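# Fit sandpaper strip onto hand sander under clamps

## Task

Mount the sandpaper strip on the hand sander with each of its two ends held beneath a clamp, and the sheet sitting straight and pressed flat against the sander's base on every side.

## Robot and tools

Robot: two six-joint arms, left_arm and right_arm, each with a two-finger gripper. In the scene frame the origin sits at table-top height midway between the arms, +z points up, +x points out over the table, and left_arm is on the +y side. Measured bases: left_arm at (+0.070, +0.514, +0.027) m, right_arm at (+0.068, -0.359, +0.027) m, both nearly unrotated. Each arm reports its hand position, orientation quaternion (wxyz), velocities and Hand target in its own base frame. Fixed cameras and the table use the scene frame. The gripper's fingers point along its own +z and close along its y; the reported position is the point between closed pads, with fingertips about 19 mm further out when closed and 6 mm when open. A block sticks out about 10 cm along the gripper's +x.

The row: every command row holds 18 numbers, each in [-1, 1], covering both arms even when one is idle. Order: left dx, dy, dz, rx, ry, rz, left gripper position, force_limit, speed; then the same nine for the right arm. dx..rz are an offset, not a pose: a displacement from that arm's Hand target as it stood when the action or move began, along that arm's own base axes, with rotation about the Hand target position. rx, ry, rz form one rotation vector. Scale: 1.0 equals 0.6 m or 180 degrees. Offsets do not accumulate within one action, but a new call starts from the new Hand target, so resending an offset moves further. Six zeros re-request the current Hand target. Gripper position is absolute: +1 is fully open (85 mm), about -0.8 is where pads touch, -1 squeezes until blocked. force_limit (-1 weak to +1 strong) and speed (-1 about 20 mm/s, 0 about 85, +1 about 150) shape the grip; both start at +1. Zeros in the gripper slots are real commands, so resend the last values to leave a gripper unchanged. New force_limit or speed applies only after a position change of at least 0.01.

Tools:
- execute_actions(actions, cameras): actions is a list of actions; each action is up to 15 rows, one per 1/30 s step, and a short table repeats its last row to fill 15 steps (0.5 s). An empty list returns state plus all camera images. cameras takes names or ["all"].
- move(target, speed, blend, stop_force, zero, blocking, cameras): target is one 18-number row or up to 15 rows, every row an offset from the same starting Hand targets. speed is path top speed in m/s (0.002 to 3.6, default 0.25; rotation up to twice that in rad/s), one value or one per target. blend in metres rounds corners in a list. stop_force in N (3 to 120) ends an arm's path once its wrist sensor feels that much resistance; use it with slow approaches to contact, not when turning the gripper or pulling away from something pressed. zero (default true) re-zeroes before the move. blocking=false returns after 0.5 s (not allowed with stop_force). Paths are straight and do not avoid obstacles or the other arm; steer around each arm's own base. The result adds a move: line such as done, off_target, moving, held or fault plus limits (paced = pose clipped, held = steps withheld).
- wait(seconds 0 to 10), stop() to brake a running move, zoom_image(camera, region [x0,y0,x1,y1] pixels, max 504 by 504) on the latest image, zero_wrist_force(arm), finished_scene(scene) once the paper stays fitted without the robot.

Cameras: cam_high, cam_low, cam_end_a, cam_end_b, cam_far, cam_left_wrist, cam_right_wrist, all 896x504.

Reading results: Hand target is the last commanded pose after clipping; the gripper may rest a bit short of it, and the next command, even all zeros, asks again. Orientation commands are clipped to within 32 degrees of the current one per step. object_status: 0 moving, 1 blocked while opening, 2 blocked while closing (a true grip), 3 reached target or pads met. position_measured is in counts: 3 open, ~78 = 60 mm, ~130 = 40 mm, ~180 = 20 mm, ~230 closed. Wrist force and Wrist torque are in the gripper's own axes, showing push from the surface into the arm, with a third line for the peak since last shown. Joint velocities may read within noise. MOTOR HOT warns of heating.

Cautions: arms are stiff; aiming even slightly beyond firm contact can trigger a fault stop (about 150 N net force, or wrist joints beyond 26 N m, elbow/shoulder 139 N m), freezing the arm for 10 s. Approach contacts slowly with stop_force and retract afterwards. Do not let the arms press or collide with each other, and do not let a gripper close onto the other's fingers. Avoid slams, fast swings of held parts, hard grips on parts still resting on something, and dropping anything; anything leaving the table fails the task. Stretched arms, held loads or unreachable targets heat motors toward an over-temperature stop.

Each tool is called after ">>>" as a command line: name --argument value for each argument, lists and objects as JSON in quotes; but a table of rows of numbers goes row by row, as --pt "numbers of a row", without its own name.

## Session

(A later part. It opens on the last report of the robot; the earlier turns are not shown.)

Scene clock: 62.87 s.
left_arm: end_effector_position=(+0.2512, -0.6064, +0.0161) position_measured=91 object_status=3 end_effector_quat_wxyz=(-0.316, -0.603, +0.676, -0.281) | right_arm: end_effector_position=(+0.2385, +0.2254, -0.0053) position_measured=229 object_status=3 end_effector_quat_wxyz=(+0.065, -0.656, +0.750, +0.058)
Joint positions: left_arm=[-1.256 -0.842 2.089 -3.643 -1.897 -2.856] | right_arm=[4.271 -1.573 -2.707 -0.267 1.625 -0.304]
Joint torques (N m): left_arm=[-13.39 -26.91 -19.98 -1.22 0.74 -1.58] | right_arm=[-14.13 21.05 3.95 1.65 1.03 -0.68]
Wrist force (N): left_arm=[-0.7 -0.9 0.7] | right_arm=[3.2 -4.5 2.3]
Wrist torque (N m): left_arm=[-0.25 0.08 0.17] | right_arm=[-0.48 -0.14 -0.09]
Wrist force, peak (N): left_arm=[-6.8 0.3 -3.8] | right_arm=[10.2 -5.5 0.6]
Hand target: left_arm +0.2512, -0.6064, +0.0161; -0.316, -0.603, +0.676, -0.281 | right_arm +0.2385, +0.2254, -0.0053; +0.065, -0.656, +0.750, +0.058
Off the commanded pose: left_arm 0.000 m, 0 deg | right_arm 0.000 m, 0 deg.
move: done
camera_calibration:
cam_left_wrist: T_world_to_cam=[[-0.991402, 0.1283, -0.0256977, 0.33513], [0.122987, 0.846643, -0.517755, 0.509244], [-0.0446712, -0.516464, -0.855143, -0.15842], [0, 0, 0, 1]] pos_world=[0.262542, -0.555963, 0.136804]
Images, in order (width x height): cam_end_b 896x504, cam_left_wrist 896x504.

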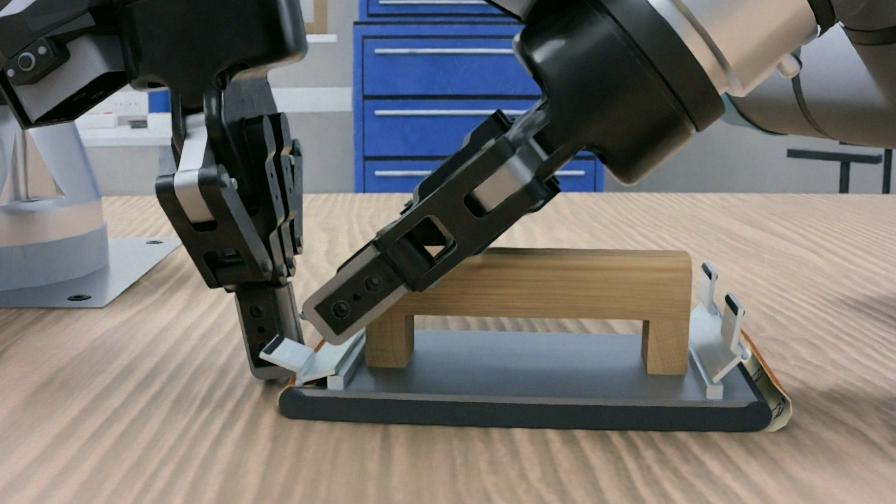

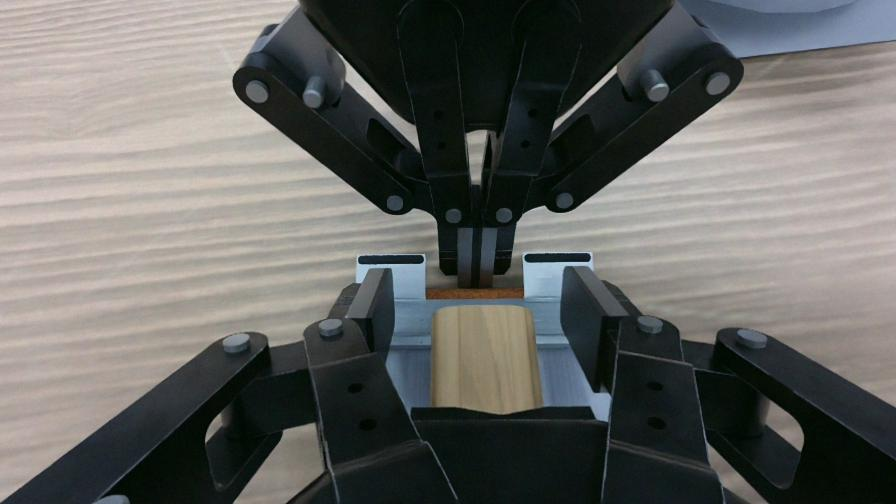

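>>> move --target '[0.0096, 0.0828, 0.1667, 0, 0, 0, 0.3, 1, 0, -0.0043, -0.033, 0, 0, 0, 0, -0.8, -1, 0]' --speed 0.2

>>> move --pt "0.0167 0.328 0.0567 -0.0309 -0.2668 -0.4217 -0.8 -1 0 0 0 0.3 0.0326 0.2478 -0.433 0.3 1 0" --pt "0.0283 0.286 -0.0433 -0.0617 -0.5332 -0.8426 -0.8 -1 0 0.03 0.1907 0.2089 0.0652 0.4951 -0.8652 0.3 1 0" --pt "0.025 0.2455 -0.2028 -0.0617 -0.5332 -0.8426 -0.8 -1 0 0.035 0.2887 0.0367 0.0652 0.4951 -0.8652 0.3 1 0" --speed '[0.4, 0.4, 0.12]' --blend '[0.04, 0.02, 0]' --cameras '["all"]'

>>> zoom_image --camera "cam_right_wrist" --region '[330, 180, 630, 400]'

>>> zoom_image --camera "cam_end_a" --region '[340, 100, 560, 310]'

>>> zoom_image --camera "cam_far" --region '[400, 260, 600, 450]'

Scene clock: 72.43 s.
left_arm: end_effector_position=(+0.2570, -0.5568, +0.1161) position_measured=91 object_status=3 end_effector_quat_wxyz=(-0.316, -0.603, +0.676, -0.281) | right_arm: end_effector_position=(+0.2359, +0.2056, -0.0053) position_measured=229 object_status=3 end_effector_quat_wxyz=(+0.065, -0.656, +0.750, +0.058)
Joint positions: left_arm=[-1.208 -1.146 2.201 -3.44 -1.933 -2.821] | right_arm=[4.246 -1.534 -2.744 -0.271 1.629 -0.328]
Joint torques (N m): left_arm=[14.84 -41.35 -6.65 -1.28 -1.77 1.84] | right_arm=[-15.45 21.73 0.42 0.97 2.4 -1.39]
Wrist force (N): left_arm=[-0.6 -0.8 0.2] | right_arm=[3.3 -4.6 2.4]
Wrist torque (N m): left_arm=[-0.23 0.02 -0.01] | right_arm=[-0.47 -0.15 0.06]
Wrist force, peak (N): left_arm=[-1.5 -0.6 2.0] | right_arm=[3.7 -4.7 2.5]
Hand target: left_arm +0.2570, -0.5568, +0.1161; -0.316, -0.603, +0.676, -0.281 | right_arm +0.2359, +0.2056, -0.0053; +0.065, -0.656, +0.750, +0.058
Off the commanded pose: left_arm 0.000 m, 0 deg | right_arm 0.000 m, 0 deg.
move: done

Scene clock: 78.10 s.
left_arm: end_effector_position=(+0.2720, -0.4094, -0.0055) position_measured=229 object_status=3 end_effector_quat_wxyz=(+0.086, +0.739, +0.661, -0.097) | right_arm: end_effector_position=(+0.2569, +0.3788, +0.0168) position_measured=91 object_status=3 end_effector_quat_wxyz=(-0.278, +0.681, +0.598, +0.318)
Joint positions: left_arm=[-1.193 -1.24 2.313 -2.874 -1.693 0.475] | right_arm=[4.282 -2.251 -2.64 1.029 1.799 2.945]
Joint torques (N m): left_arm=[-14.3 -15.84 -22.39 -6.54 0.87 -1.78] | right_arm=[10.14 13.6 12.44 6.21 -1.74 1.43]
Wrist force (N): left_arm=[-0.7 -2.7 0.8] | right_arm=[0.6 -1.9 0.2]
Wrist torque (N m): left_arm=[-0.51 0.05 0.31] | right_arm=[-0.12 -0.09 0.03]
Wrist force, peak (N): left_arm=[-0.8 -3.0 1.4] | right_arm=[3.3 -6.5 1.8]
Hand target: left_arm +0.2720, -0.4095, -0.0055; +0.086, +0.739, +0.661, -0.097 | right_arm +0.2569, +0.3788, +0.0167; -0.278, +0.681, +0.598, +0.318
Off the commanded pose: left_arm 0.000 m, 0 deg | right_arm 0.000 m, 0 deg.
move: done
camera_calibration:
cam_left_wrist: T_world_to_cam=[[0.989987, -0.141157, -0.000292934, -0.319215], [-0.117146, -0.822744, 0.55621, -0.283616], [-0.0787539, -0.550606, -0.831042, -0.0787887], [0, 0, 0, 1]] pos_world=[0.27659, -0.321784, 0.0921797]
cam_right_wrist: T_world_to_cam=[[0.992863, -0.119167, -0.00481073, -0.20369], [-0.104841, -0.852855, -0.511513, 0.377941], [0.0568525, 0.508367, -0.859262, -0.0636836], [0, 0, 0, 1]] pos_world=[0.24548, 0.330431, 0.137621]

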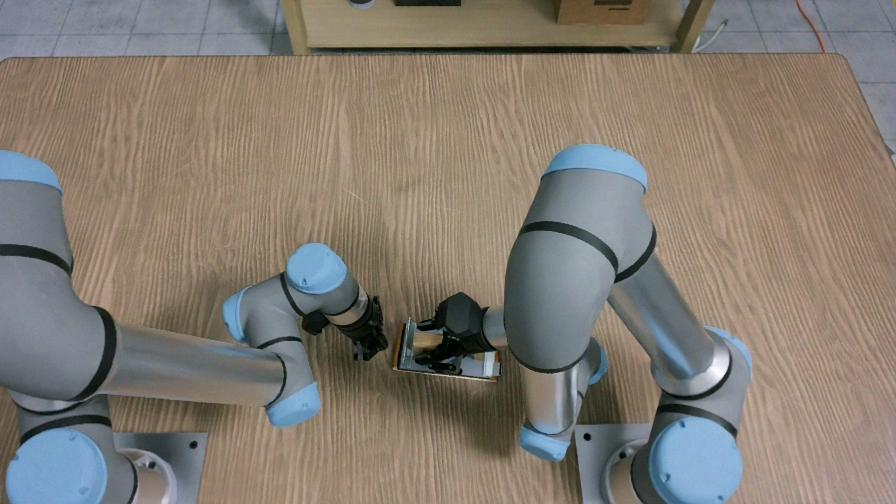

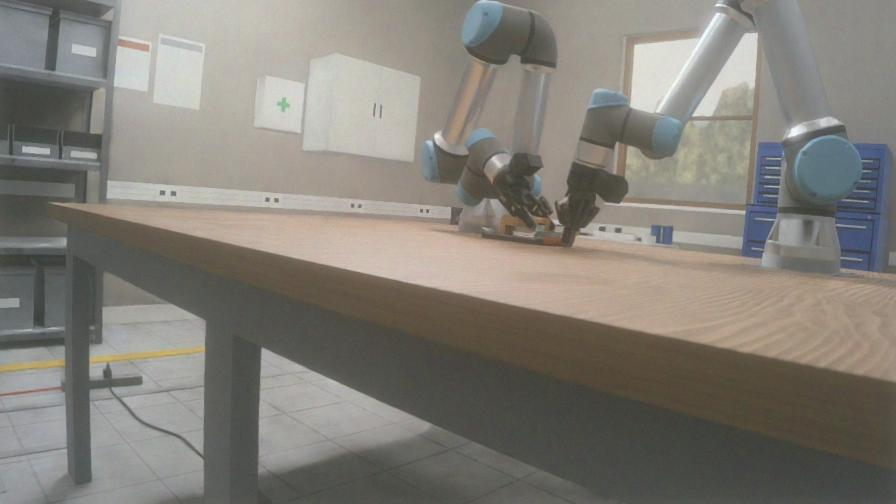

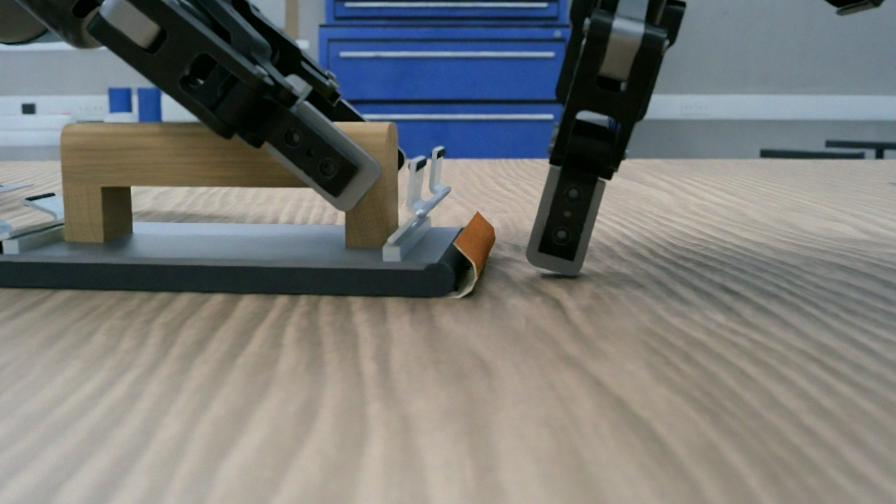

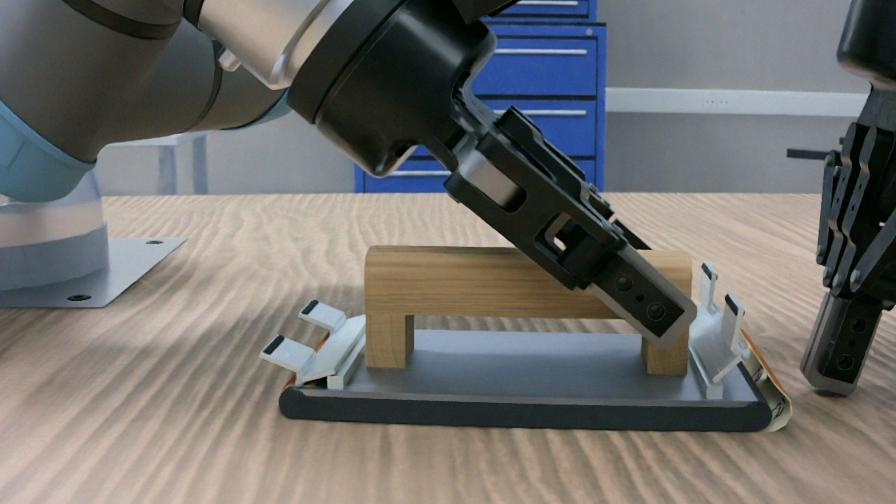

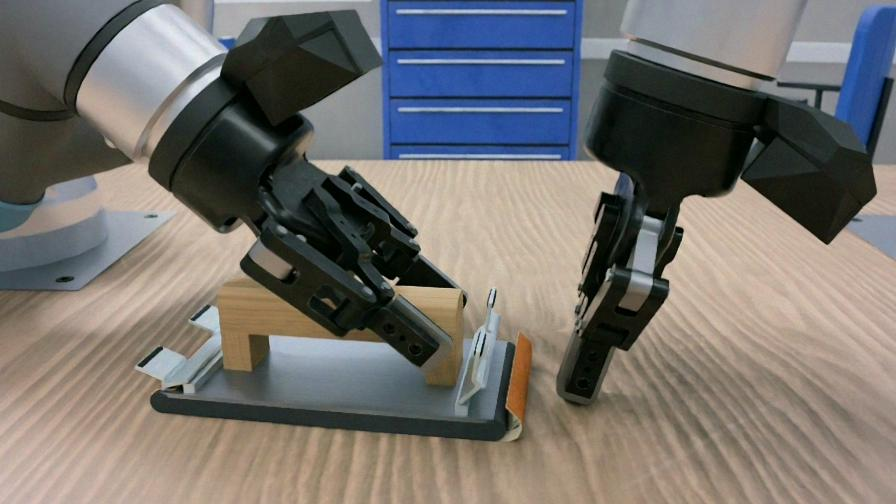

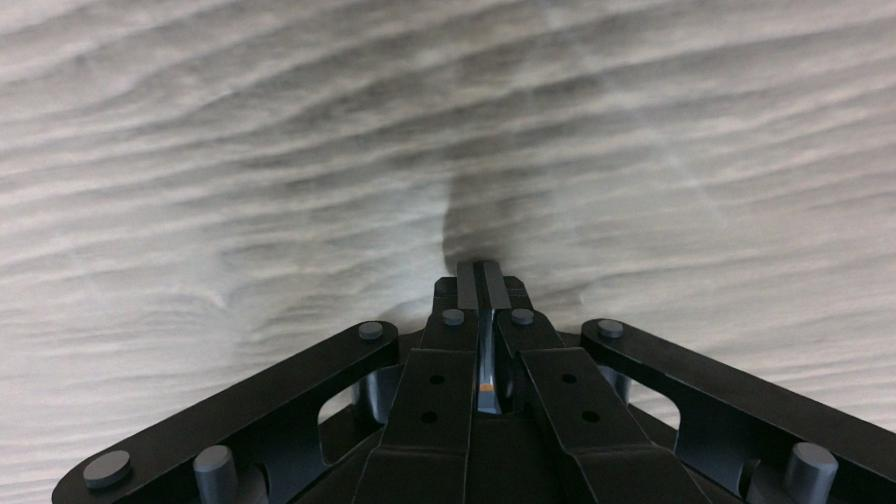

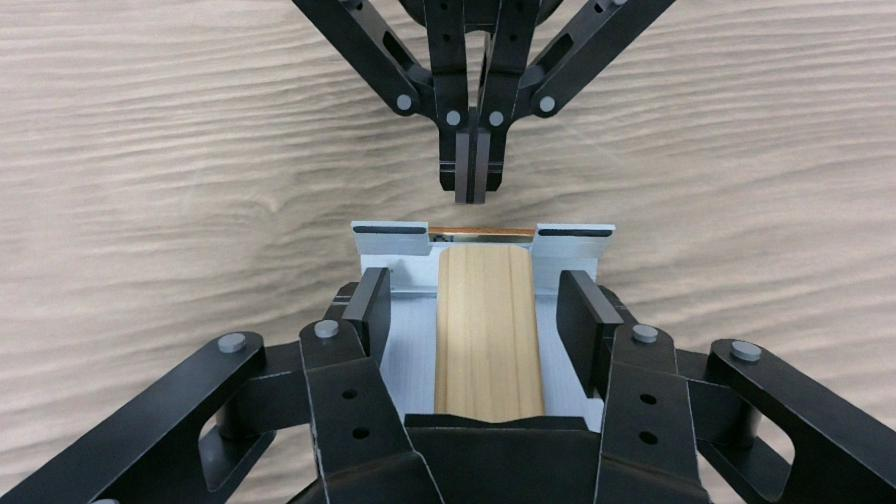

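Scaled by 1.680.

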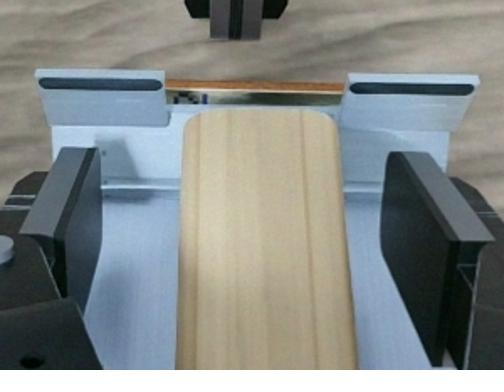

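Scaled by 2.291.

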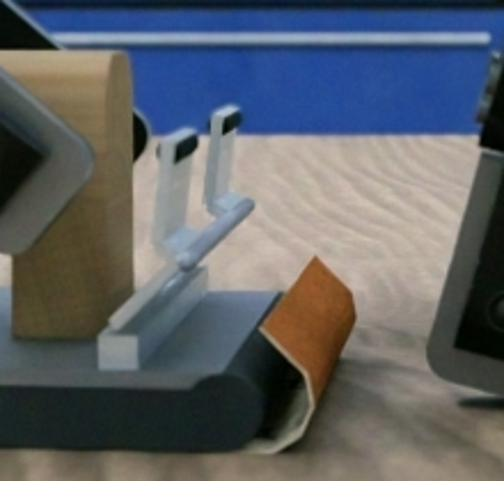

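Scaled by 2.520.

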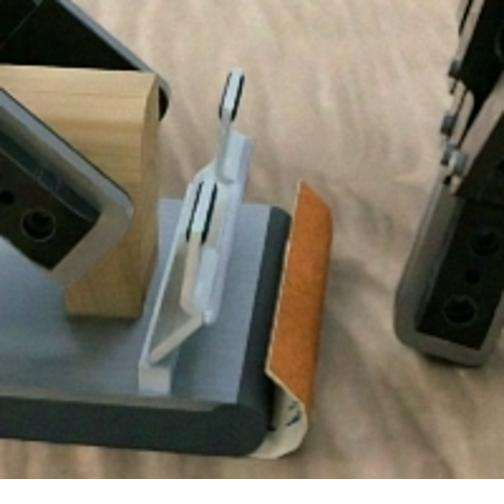

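>>> move --target '[-0.0027, -0.0232, 0, 0, 0, 0, -0.8, -1, 0, 0.0055, -0.0007, -0.0015, 0, 0, 0, 0.3, 1, 0]' --speed 0.05 --cameras '["cam_end_a", "cam_far", "cam_right_wrist"]'

>>> zoom_image --camera "cam_end_a" --region '[340, 100, 560, 310]'

>>> zoom_image --camera "cam_right_wrist" --region '[330, 180, 630, 400]'

Scene clock: 83.73 s.
left_arm: end_effector_position=(+0.2704, -0.4233, -0.0055) position_measured=229 object_status=3 end_effector_quat_wxyz=(+0.086, +0.739, +0.661, -0.097) | right_arm: end_effector_position=(+0.2602, +0.3784, +0.0158) position_measured=91 object_status=3 end_effector_quat_wxyz=(-0.278, +0.681, +0.598, +0.318)
Joint positions: left_arm=[-1.209 -1.224 2.285 -2.865 -1.689 0.46] | right_arm=[4.27 -2.253 -2.634 1.023 1.807 2.937]
Joint torques (N m): left_arm=[-13.97 -17.64 -22.88 -0.64 1 -2.09] | right_arm=[-15.8 14.72 11.56 1.58 2.74 -1.34]
Wrist force (N): left_arm=[-0.8 -2.8 1.0] | right_arm=[0.6 -2.3 0.6]
Wrist torque (N m): left_arm=[-0.54 0.06 0.30] | right_arm=[-0.16 -0.08 0.15]
Wrist force, peak (N): left_arm=[-0.9 -2.9 1.0] | right_arm=[0.6 -2.5 0.8]
Hand target: left_arm +0.2704, -0.4234, -0.0055; +0.086, +0.739, +0.661, -0.097 | right_arm +0.2602, +0.3784, +0.0158; -0.278, +0.681, +0.598, +0.318
Off the commanded pose: left_arm 0.000 m, 0 deg | right_arm 0.000 m, 0 deg.
move: done
camera_calibration:
cam_right_wrist: T_world_to_cam=[[0.992856, -0.119226, -0.00473059, -0.206909], [-0.104851, -0.852849, -0.511522, 0.377477], [0.0569523, 0.508364, -0.859257, -0.0644598], [0, 0, 0, 1]] pos_world=[0.24868, 0.330031, 0.136721]
Images, in order (width x height): cam_end_a 896x504, cam_far 896x504, cam_right_wrist 896x504.

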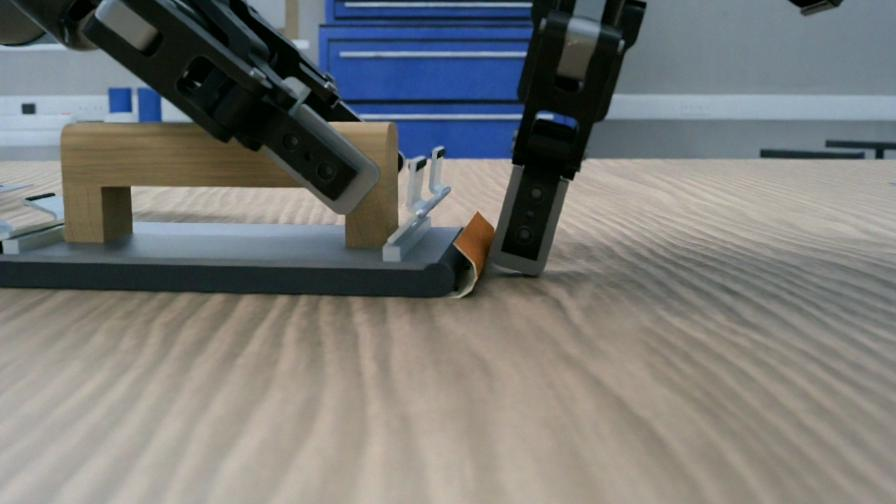

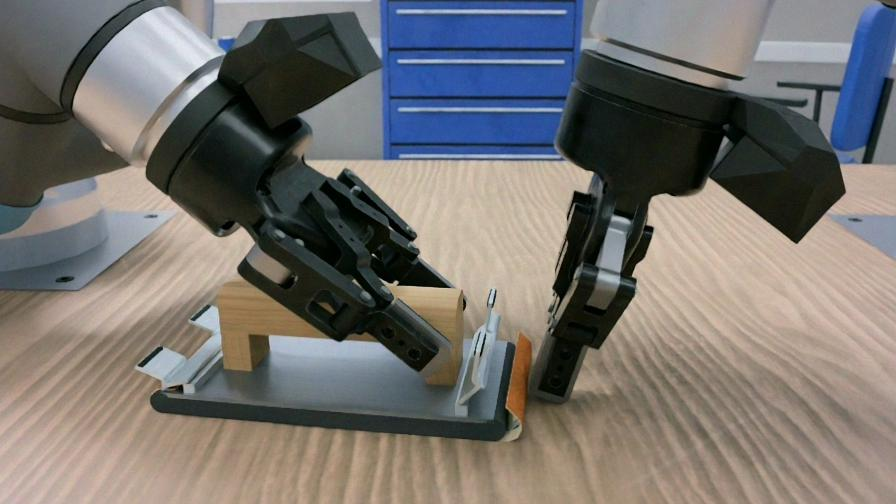

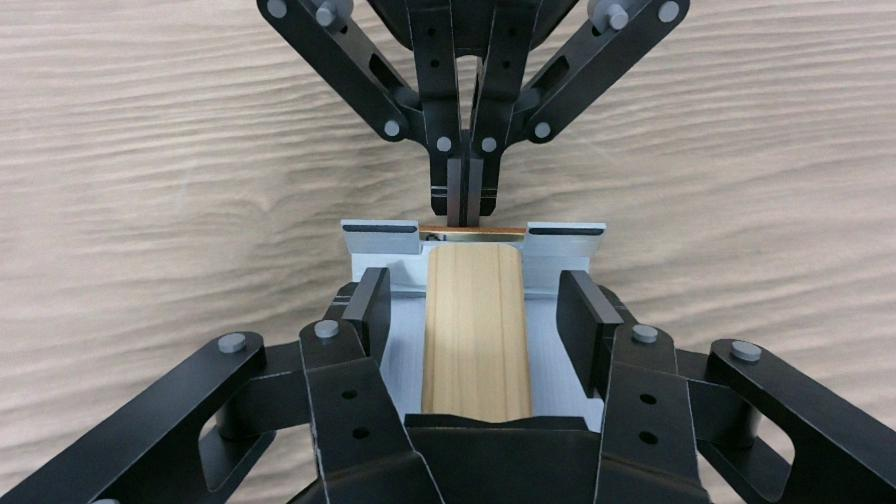

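Scaled by 2.291.

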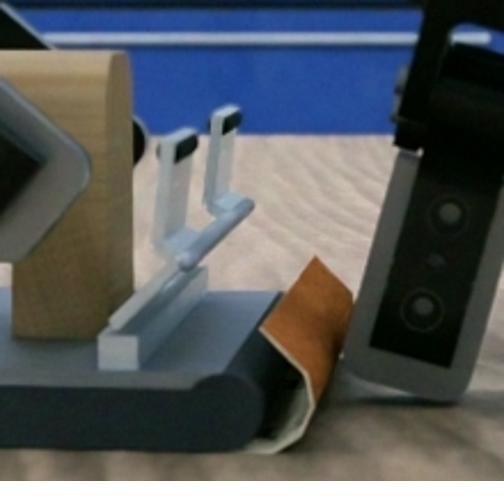

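Scaled by 1.680.

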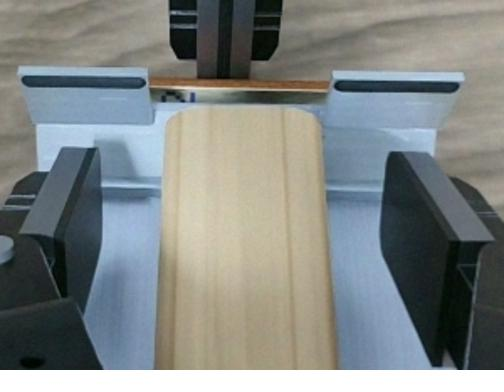

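>>> move --target '[-0.0017, -0.0149, 0, 0, 0, 0, -0.8, -1, 0, 0, 0, 0, 0, 0, 0, 0.3, 1, 0]' --speed 0.04 --cameras '["cam_end_a", "cam_far"]'

>>> zoom_image --camera "cam_end_a" --region '[340, 100, 560, 310]'

>>> zoom_image --camera "cam_far" --region '[400, 260, 600, 450]'

Scene clock: 87.53 s.
left_arm: end_effector_position=(+0.2694, -0.4322, -0.0055) position_measured=229 object_status=3 end_effector_quat_wxyz=(+0.086, +0.739, +0.661, -0.097) | right_arm: end_effector_position=(+0.2602, +0.3784, +0.0158) position_measured=91 object_status=3 end_effector_quat_wxyz=(-0.278, +0.681, +0.598, +0.318)
Joint positions: left_arm=[-1.218 -1.213 2.267 -2.859 -1.687 0.451] | right_arm=[4.27 -2.253 -2.633 1.023 1.807 2.937]
Joint torques (N m): left_arm=[-14.95 -17.41 -22.57 -1.24 0.61 -1.79] | right_arm=[-15.41 15.33 11.72 1.5 2.55 -1.32]
Wrist force (N): left_arm=[1.8 -3.0 -0.6] | right_arm=[0.6 -2.1 0.5]
Wrist torque (N m): left_arm=[-0.56 0.02 0.30] | right_arm=[-0.13 -0.09 0.15]
Wrist force, peak (N): left_arm=[1.8 -3.0 -0.6] | right_arm=[0.9 -2.5 0.9]
Hand target: left_arm +0.2693, -0.4323, -0.0055; +0.086, +0.739, +0.661, -0.097 | right_arm +0.2602, +0.3784, +0.0158; -0.278, +0.681, +0.598, +0.318
Off the commanded pose: left_arm 0.000 m, 0 deg | right_arm 0.000 m, 0 deg.
move: done
Images, in order (width x height): cam_end_a 896x504, cam_far 896x504.

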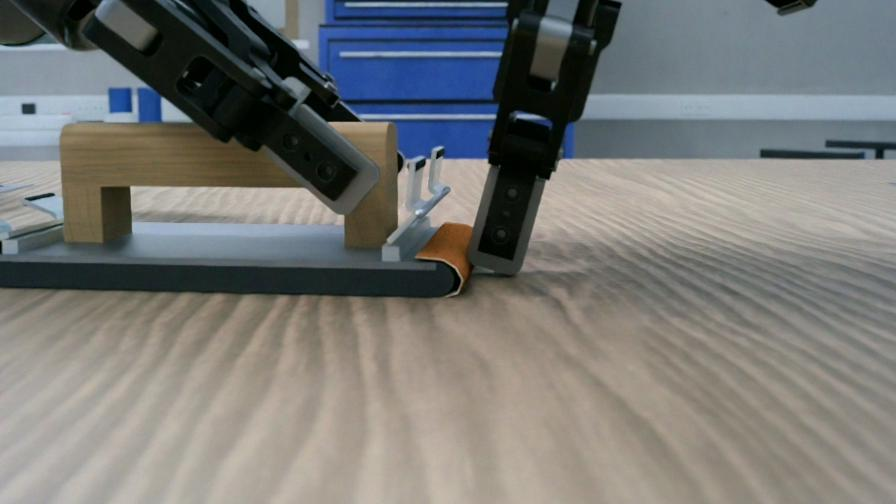

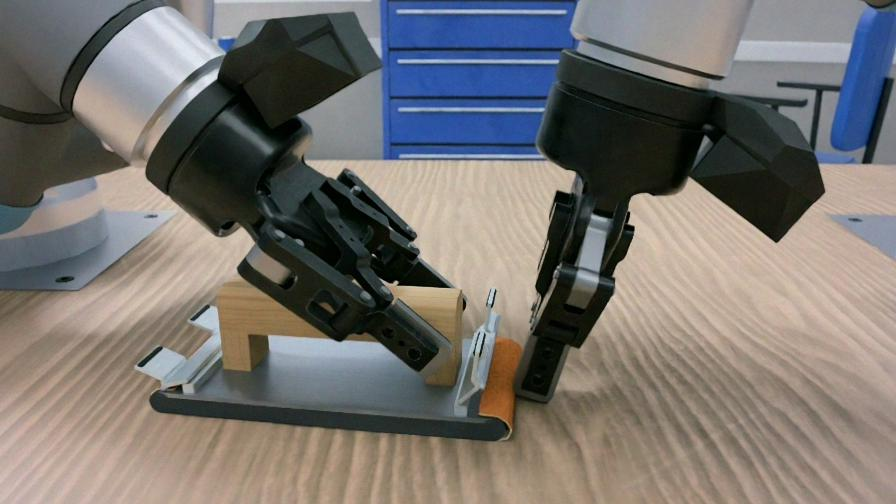

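Scaled by 2.291.

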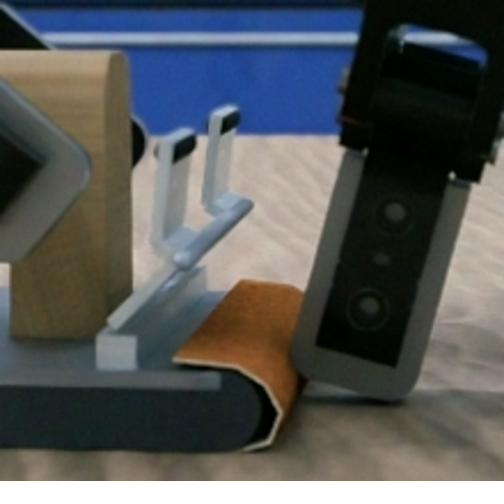

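Scaled by 2.520.

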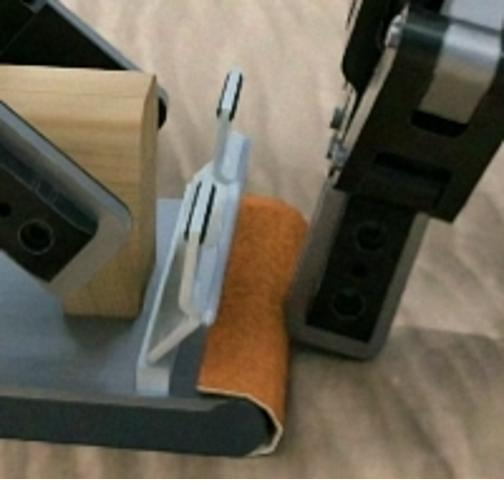

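>>> move --target '[-0.0005, -0.0042, 0, 0, 0, 0, -0.8, -1, 0, 0.0035, 0.0265, 0, 0, 0, 0, 0.3, 1, 0]' --speed 0.012 --stop_force 5 --cameras '["cam_end_a"]'

>>> zoom_image --camera "cam_end_a" --region '[340, 100, 560, 310]'

Scene clock: 91.43 s.
left_arm: end_effector_position=(+0.2691, -0.4343, -0.0056) position_measured=229 object_status=3 end_effector_quat_wxyz=(+0.086, +0.739, +0.661, -0.097) | right_arm: end_effector_position=(+0.2615, +0.3885, +0.0158) position_measured=91 object_status=3 end_effector_quat_wxyz=(-0.278, +0.681, +0.598, +0.318)
Joint positions: left_arm=[-1.22 -1.211 2.263 -2.857 -1.687 0.449] | right_arm=[4.281 -2.247 -2.613 0.998 1.799 2.945]
Joint torques (N m): left_arm=[0.75 -35.74 -9.92 -6.14 -1.11 1.91] | right_arm=[-14.67 15.5 -9.58 5.64 2.39 -1.41]
Wrist force (N): left_arm=[5.4 -3.1 -1.0] | right_arm=[-0.3 -2.1 -1.7]
Wrist torque (N m): left_arm=[-0.54 -0.07 0.30] | right_arm=[-0.18 -0.07 0.03]
Wrist force, peak (N): left_arm=[8.1 -3.1 -1.6] | right_arm=[-4.7 -1.4 -3.7]
Hand target: left_arm +0.2691, -0.4343, -0.0056; +0.086, +0.739, +0.661, -0.097 (not the last commanded pose) | right_arm +0.2615, +0.3885, +0.0158; -0.278, +0.681, +0.598, +0.318 (not the last commanded pose)
Off the commanded pose: left_arm 0.001 m, 0 deg | right_arm 0.006 m, 0 deg.
move: contact (left_arm, right_arm)
Images, in order (width x height): cam_end_a 896x504.

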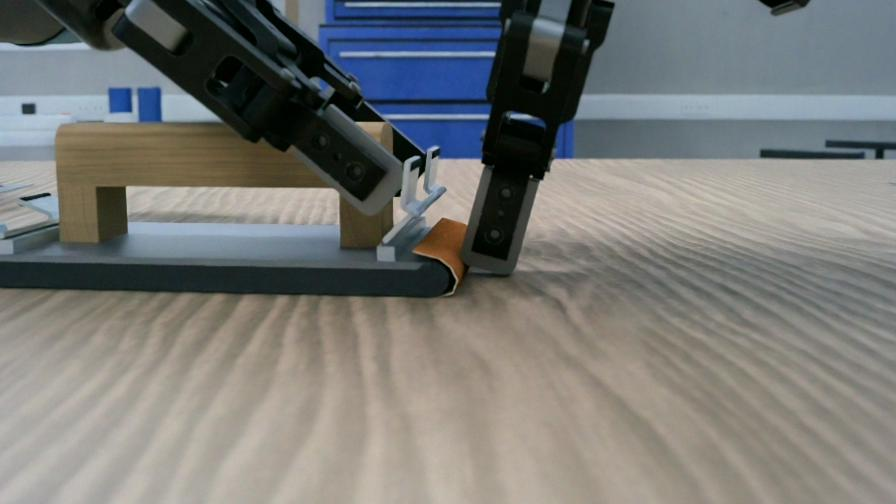

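Scaled by 2.291.

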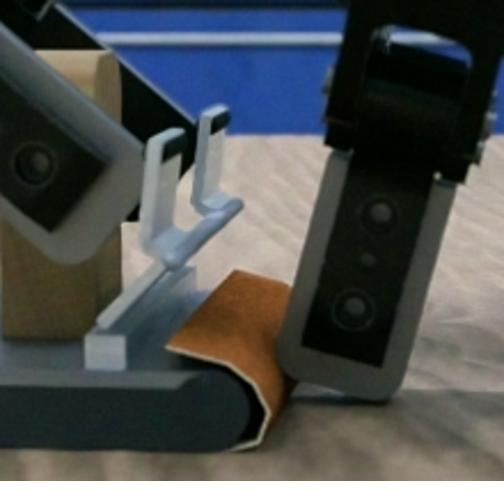

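>>> move --target '[-0.0007, -0.0059, 0, 0, 0, 0, -0.8, -1, 0, 0, 0, 0, 0, 0, 0, 0.3, 1, 0]' --speed 0.006 --stop_force 5 --cameras '["cam_end_a"]'

>>> zoom_image --camera "cam_end_a" --region '[340, 100, 560, 310]'

Scene clock: 98.00 s.
left_arm: end_effector_position=(+0.2687, -0.4378, -0.0056) position_measured=229 object_status=3 end_effector_quat_wxyz=(+0.086, +0.739, +0.661, -0.097) | right_arm: end_effector_position=(+0.2615, +0.3884, +0.0158) position_measured=91 object_status=3 end_effector_quat_wxyz=(-0.278, +0.681, +0.598, +0.318)
Joint positions: left_arm=[-1.224 -1.207 2.256 -2.854 -1.686 0.445] | right_arm=[4.281 -2.247 -2.613 0.998 1.799 2.945]
Joint torques (N m): left_arm=[-16.26 -17.09 -24.27 -1.7 0.56 -1.8] | right_arm=[-8.54 21.64 1.86 2.38 -0.79 -1.27]
Wrist force (N): left_arm=[4.7 -2.5 -0.8] | right_arm=[-1.5 -1.9 -1.1]
Wrist torque (N m): left_arm=[-0.51 -0.07 0.30] | right_arm=[-0.13 -0.01 0.01]
Wrist force, peak (N): left_arm=[9.4 -3.6 -1.7] | right_arm=[-4.9 -1.3 -3.6]
Hand target: left_arm +0.2687, -0.4378, -0.0056; +0.086, +0.739, +0.661, -0.097 | right_arm +0.2615, +0.3885, +0.0158; -0.278, +0.681, +0.598, +0.318
Off the commanded pose: left_arm 0.000 m, 0 deg | right_arm 0.000 m, 0 deg.
move: done
Images, in order (width x height): cam_end_a 896x504.

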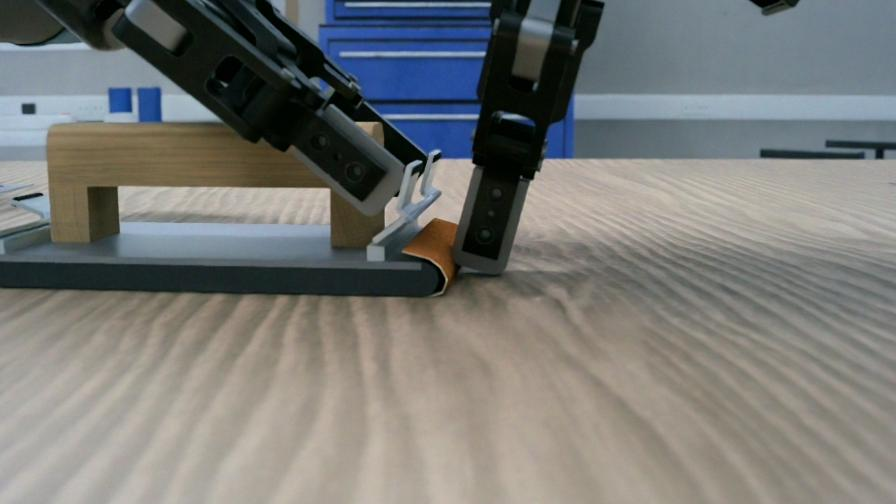

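Scaled by 2.291.

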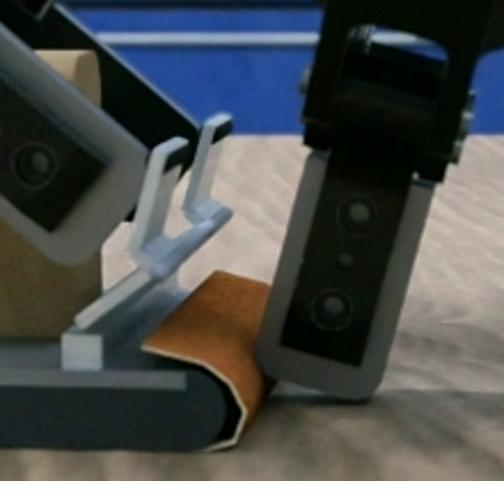

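>>> move --target '[-0.0013, -0.0116, 0, 0, 0, 0, -0.8, -1, 0, 0, 0, 0, 0, 0, 0, 0.3, 1, 0]' --speed 0.008 --stop_force 15 --cameras '["cam_end_a", "cam_far"]'

>>> zoom_image --camera "cam_end_a" --region '[340, 100, 560, 310]'

Scene clock: 107.87 s.
left_arm: end_effector_position=(+0.2679, -0.4448, -0.0056) position_measured=229 object_status=3 end_effector_quat_wxyz=(+0.086, +0.739, +0.661, -0.097) | right_arm: end_effector_position=(+0.2615, +0.3885, +0.0158) position_measured=91 object_status=3 end_effector_quat_wxyz=(-0.278, +0.681, +0.598, +0.318)
Joint positions: left_arm=[-1.231 -1.198 2.241 -2.849 -1.684 0.438] | right_arm=[4.281 -2.247 -2.613 0.998 1.799 2.945]
Joint torques (N m): left_arm=[-14.74 -18.15 -24.29 -1.43 0.88 -1.62] | right_arm=[7.05 36.47 7.59 2.38 -1.25 -1.24]
Wrist force (N): left_arm=[1.8 -2.7 -0.1] | right_arm=[0.7 -2.3 0.4]
Wrist torque (N m): left_arm=[-0.52 0.01 0.29] | right_arm=[-0.19 -0.11 0.03]
Wrist force, peak (N): left_arm=[4.9 -2.7 -1.1] | right_arm=[-1.6 -2.6 -1.4]
Hand target: left_arm +0.2679, -0.4448, -0.0056; +0.086, +0.739, +0.661, -0.097 | right_arm +0.2615, +0.3885, +0.0158; -0.278, +0.681, +0.598, +0.318
Off the commanded pose: left_arm 0.000 m, 0 deg | right_arm 0.000 m, 0 deg.
move: done
Images, in order (width x height): cam_end_a 896x504, cam_far 896x504.

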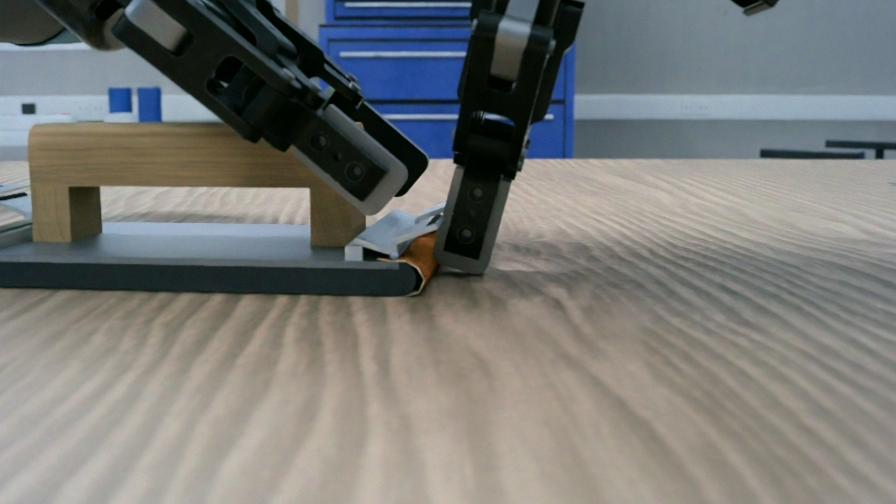

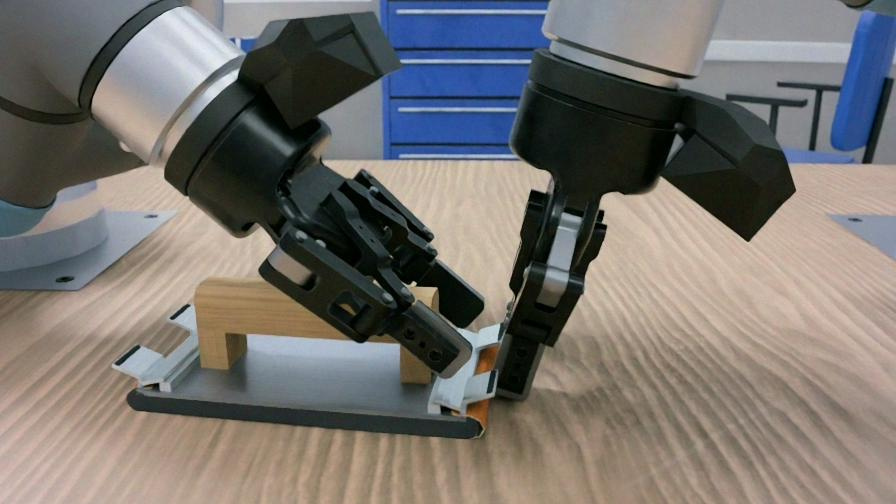

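Scaled by 2.291.

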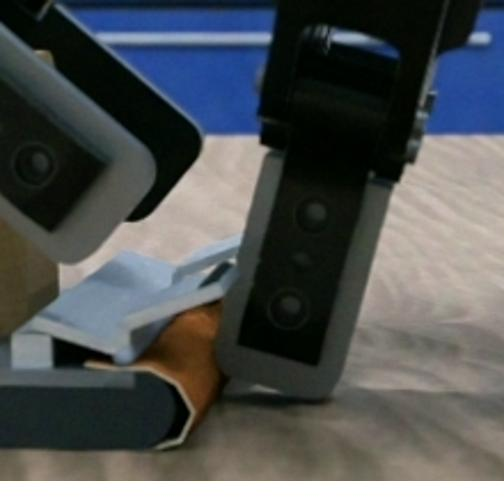

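>>> zoom_image --camera "cam_end_a" --region '[330, 180, 470, 310]'

>>> zoom_image --camera "cam_far" --region '[400, 320, 520, 450]'

Scaled by 3.600.

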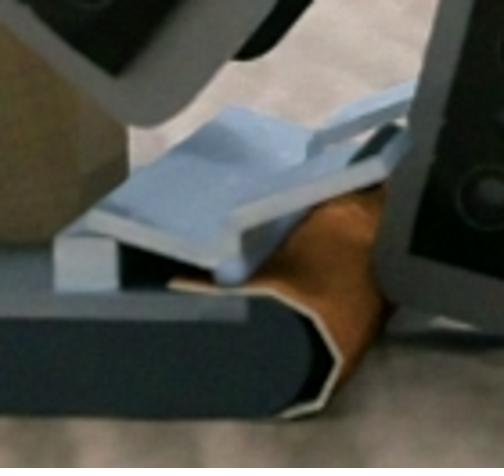

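Scaled by 3.877.

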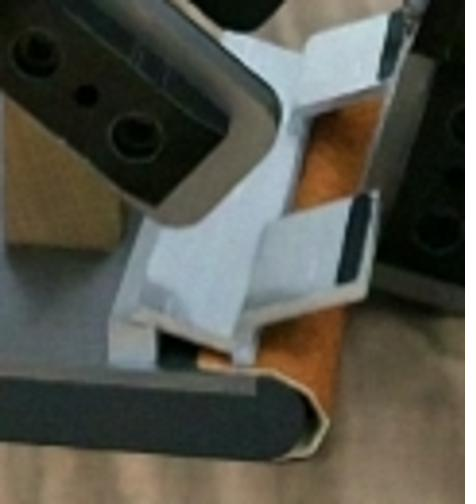

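>>> move --target '[0.0006, 0.005, -0.0007, 0.0828, -0.0096, 0, -0.8, -1, 0, -0.0063, -0.048, 0, 0, 0, 0, 0.3, 1, 0]' --speed 0.06 --cameras '["cam_right_wrist", "cam_end_a", "cam_end_b"]'

>>> zoom_image --camera "cam_right_wrist" --region '[330, 180, 630, 430]'

>>> zoom_image --camera "cam_end_a" --region '[330, 180, 470, 310]'

>>> zoom_image --camera "cam_end_b" --region '[200, 280, 340, 440]'

Scene clock: 125.37 s.
left_arm: end_effector_position=(+0.2683, -0.4418, -0.0060) position_measured=229 object_status=3 end_effector_quat_wxyz=(+0.000, +0.745, +0.667, +0.000) | right_arm: end_effector_position=(+0.2578, +0.3597, +0.0158) position_measured=91 object_status=3 end_effector_quat_wxyz=(-0.278, +0.681, +0.598, +0.318)
Joint positions: left_arm=[-1.286 -1.196 2.095 -2.469 -1.57 0.396] | right_arm=[4.246 -2.267 -2.671 1.07 1.825 2.921]
Joint torques (N m): left_arm=[-13.84 -20.69 -25.92 -0.24 1.13 -1.62] | right_arm=[-15.62 13.86 -12.34 5.96 2.66 -1.4]
Wrist force (N): left_arm=[-0.9 -1.9 1.3] | right_arm=[0.6 -1.9 0.6]
Wrist torque (N m): left_arm=[-0.45 0.08 0.26] | right_arm=[-0.09 -0.10 0.15]
Wrist force, peak (N): left_arm=[2.0 -2.8 -0.2] | right_arm=[0.8 -2.6 0.5]
Hand target: left_arm +0.2683, -0.4418, -0.0060; +0.000, +0.745, +0.667, +0.000 | right_arm +0.2578, +0.3597, +0.0158; -0.278, +0.681, +0.598, +0.318
Off the commanded pose: left_arm 0.000 m, 0 deg | right_arm 0.000 m, 0 deg.
move: done
camera_calibration:
cam_right_wrist: T_world_to_cam=[[0.992856, -0.119226, -0.0047307, -0.206767], [-0.104851, -0.852849, -0.511522, 0.361191], [0.0569523, 0.508364, -0.859257, -0.0547659], [0, 0, 0, 1]] pos_world=[0.24628, 0.311231, 0.136721]
Images, in order (width x height): cam_end_a 896x504, cam_end_b 896x504, cam_right_wrist 896x504.

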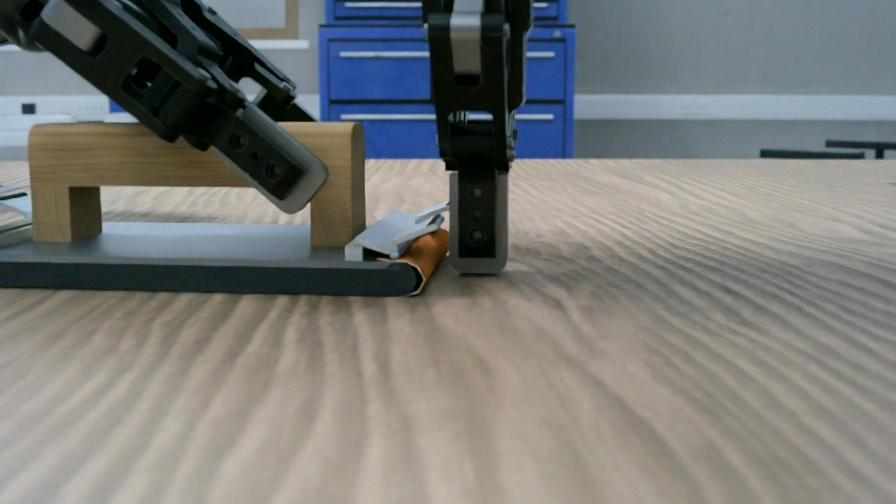

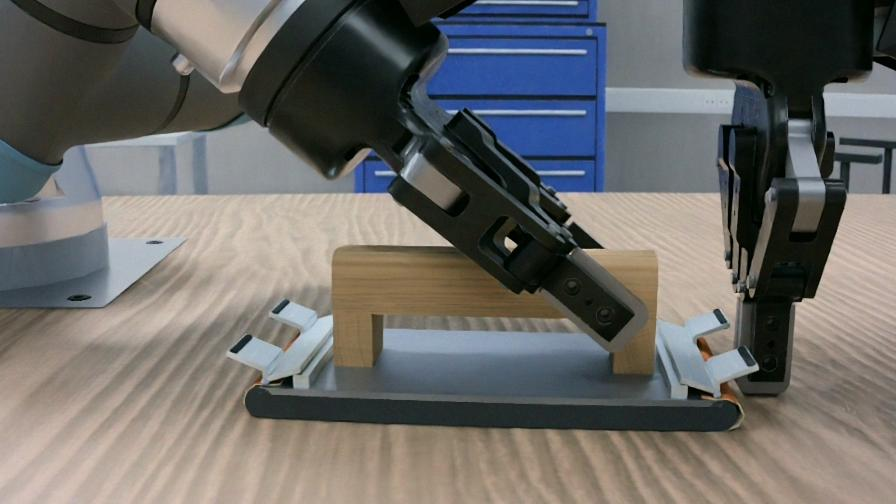

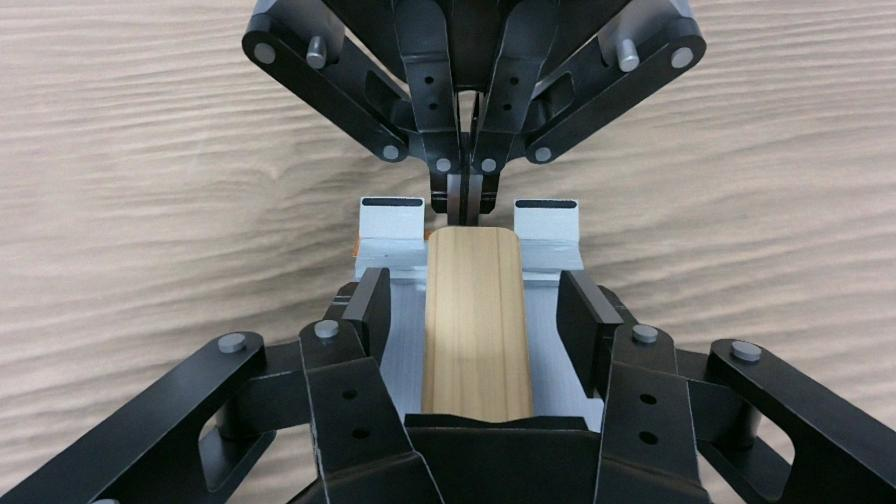

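Scaled by 1.680.

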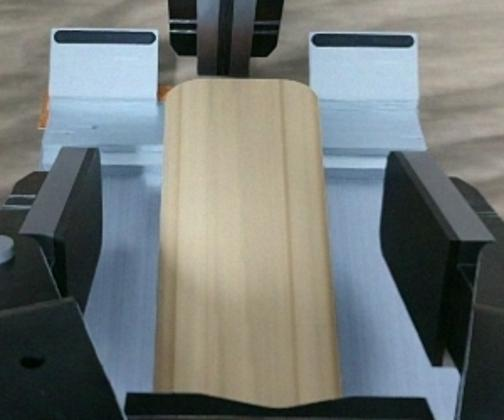

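Scaled by 3.600.

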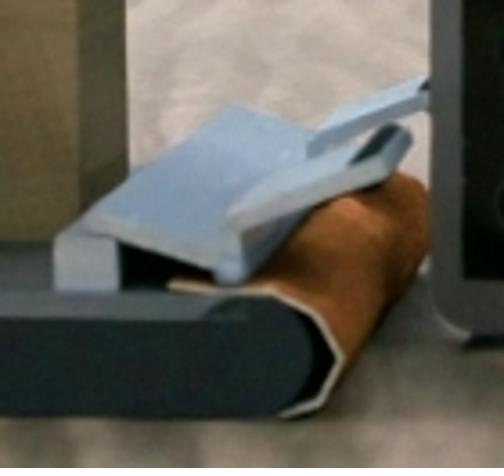

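Scaled by 3.150.

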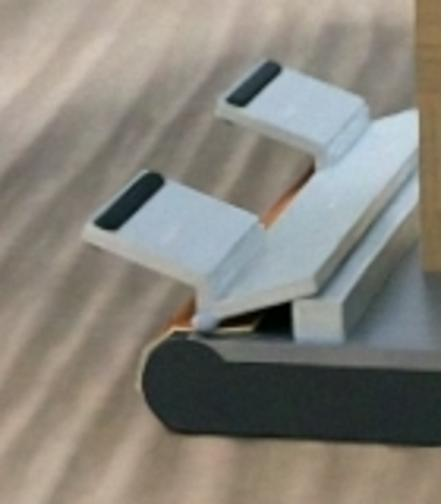

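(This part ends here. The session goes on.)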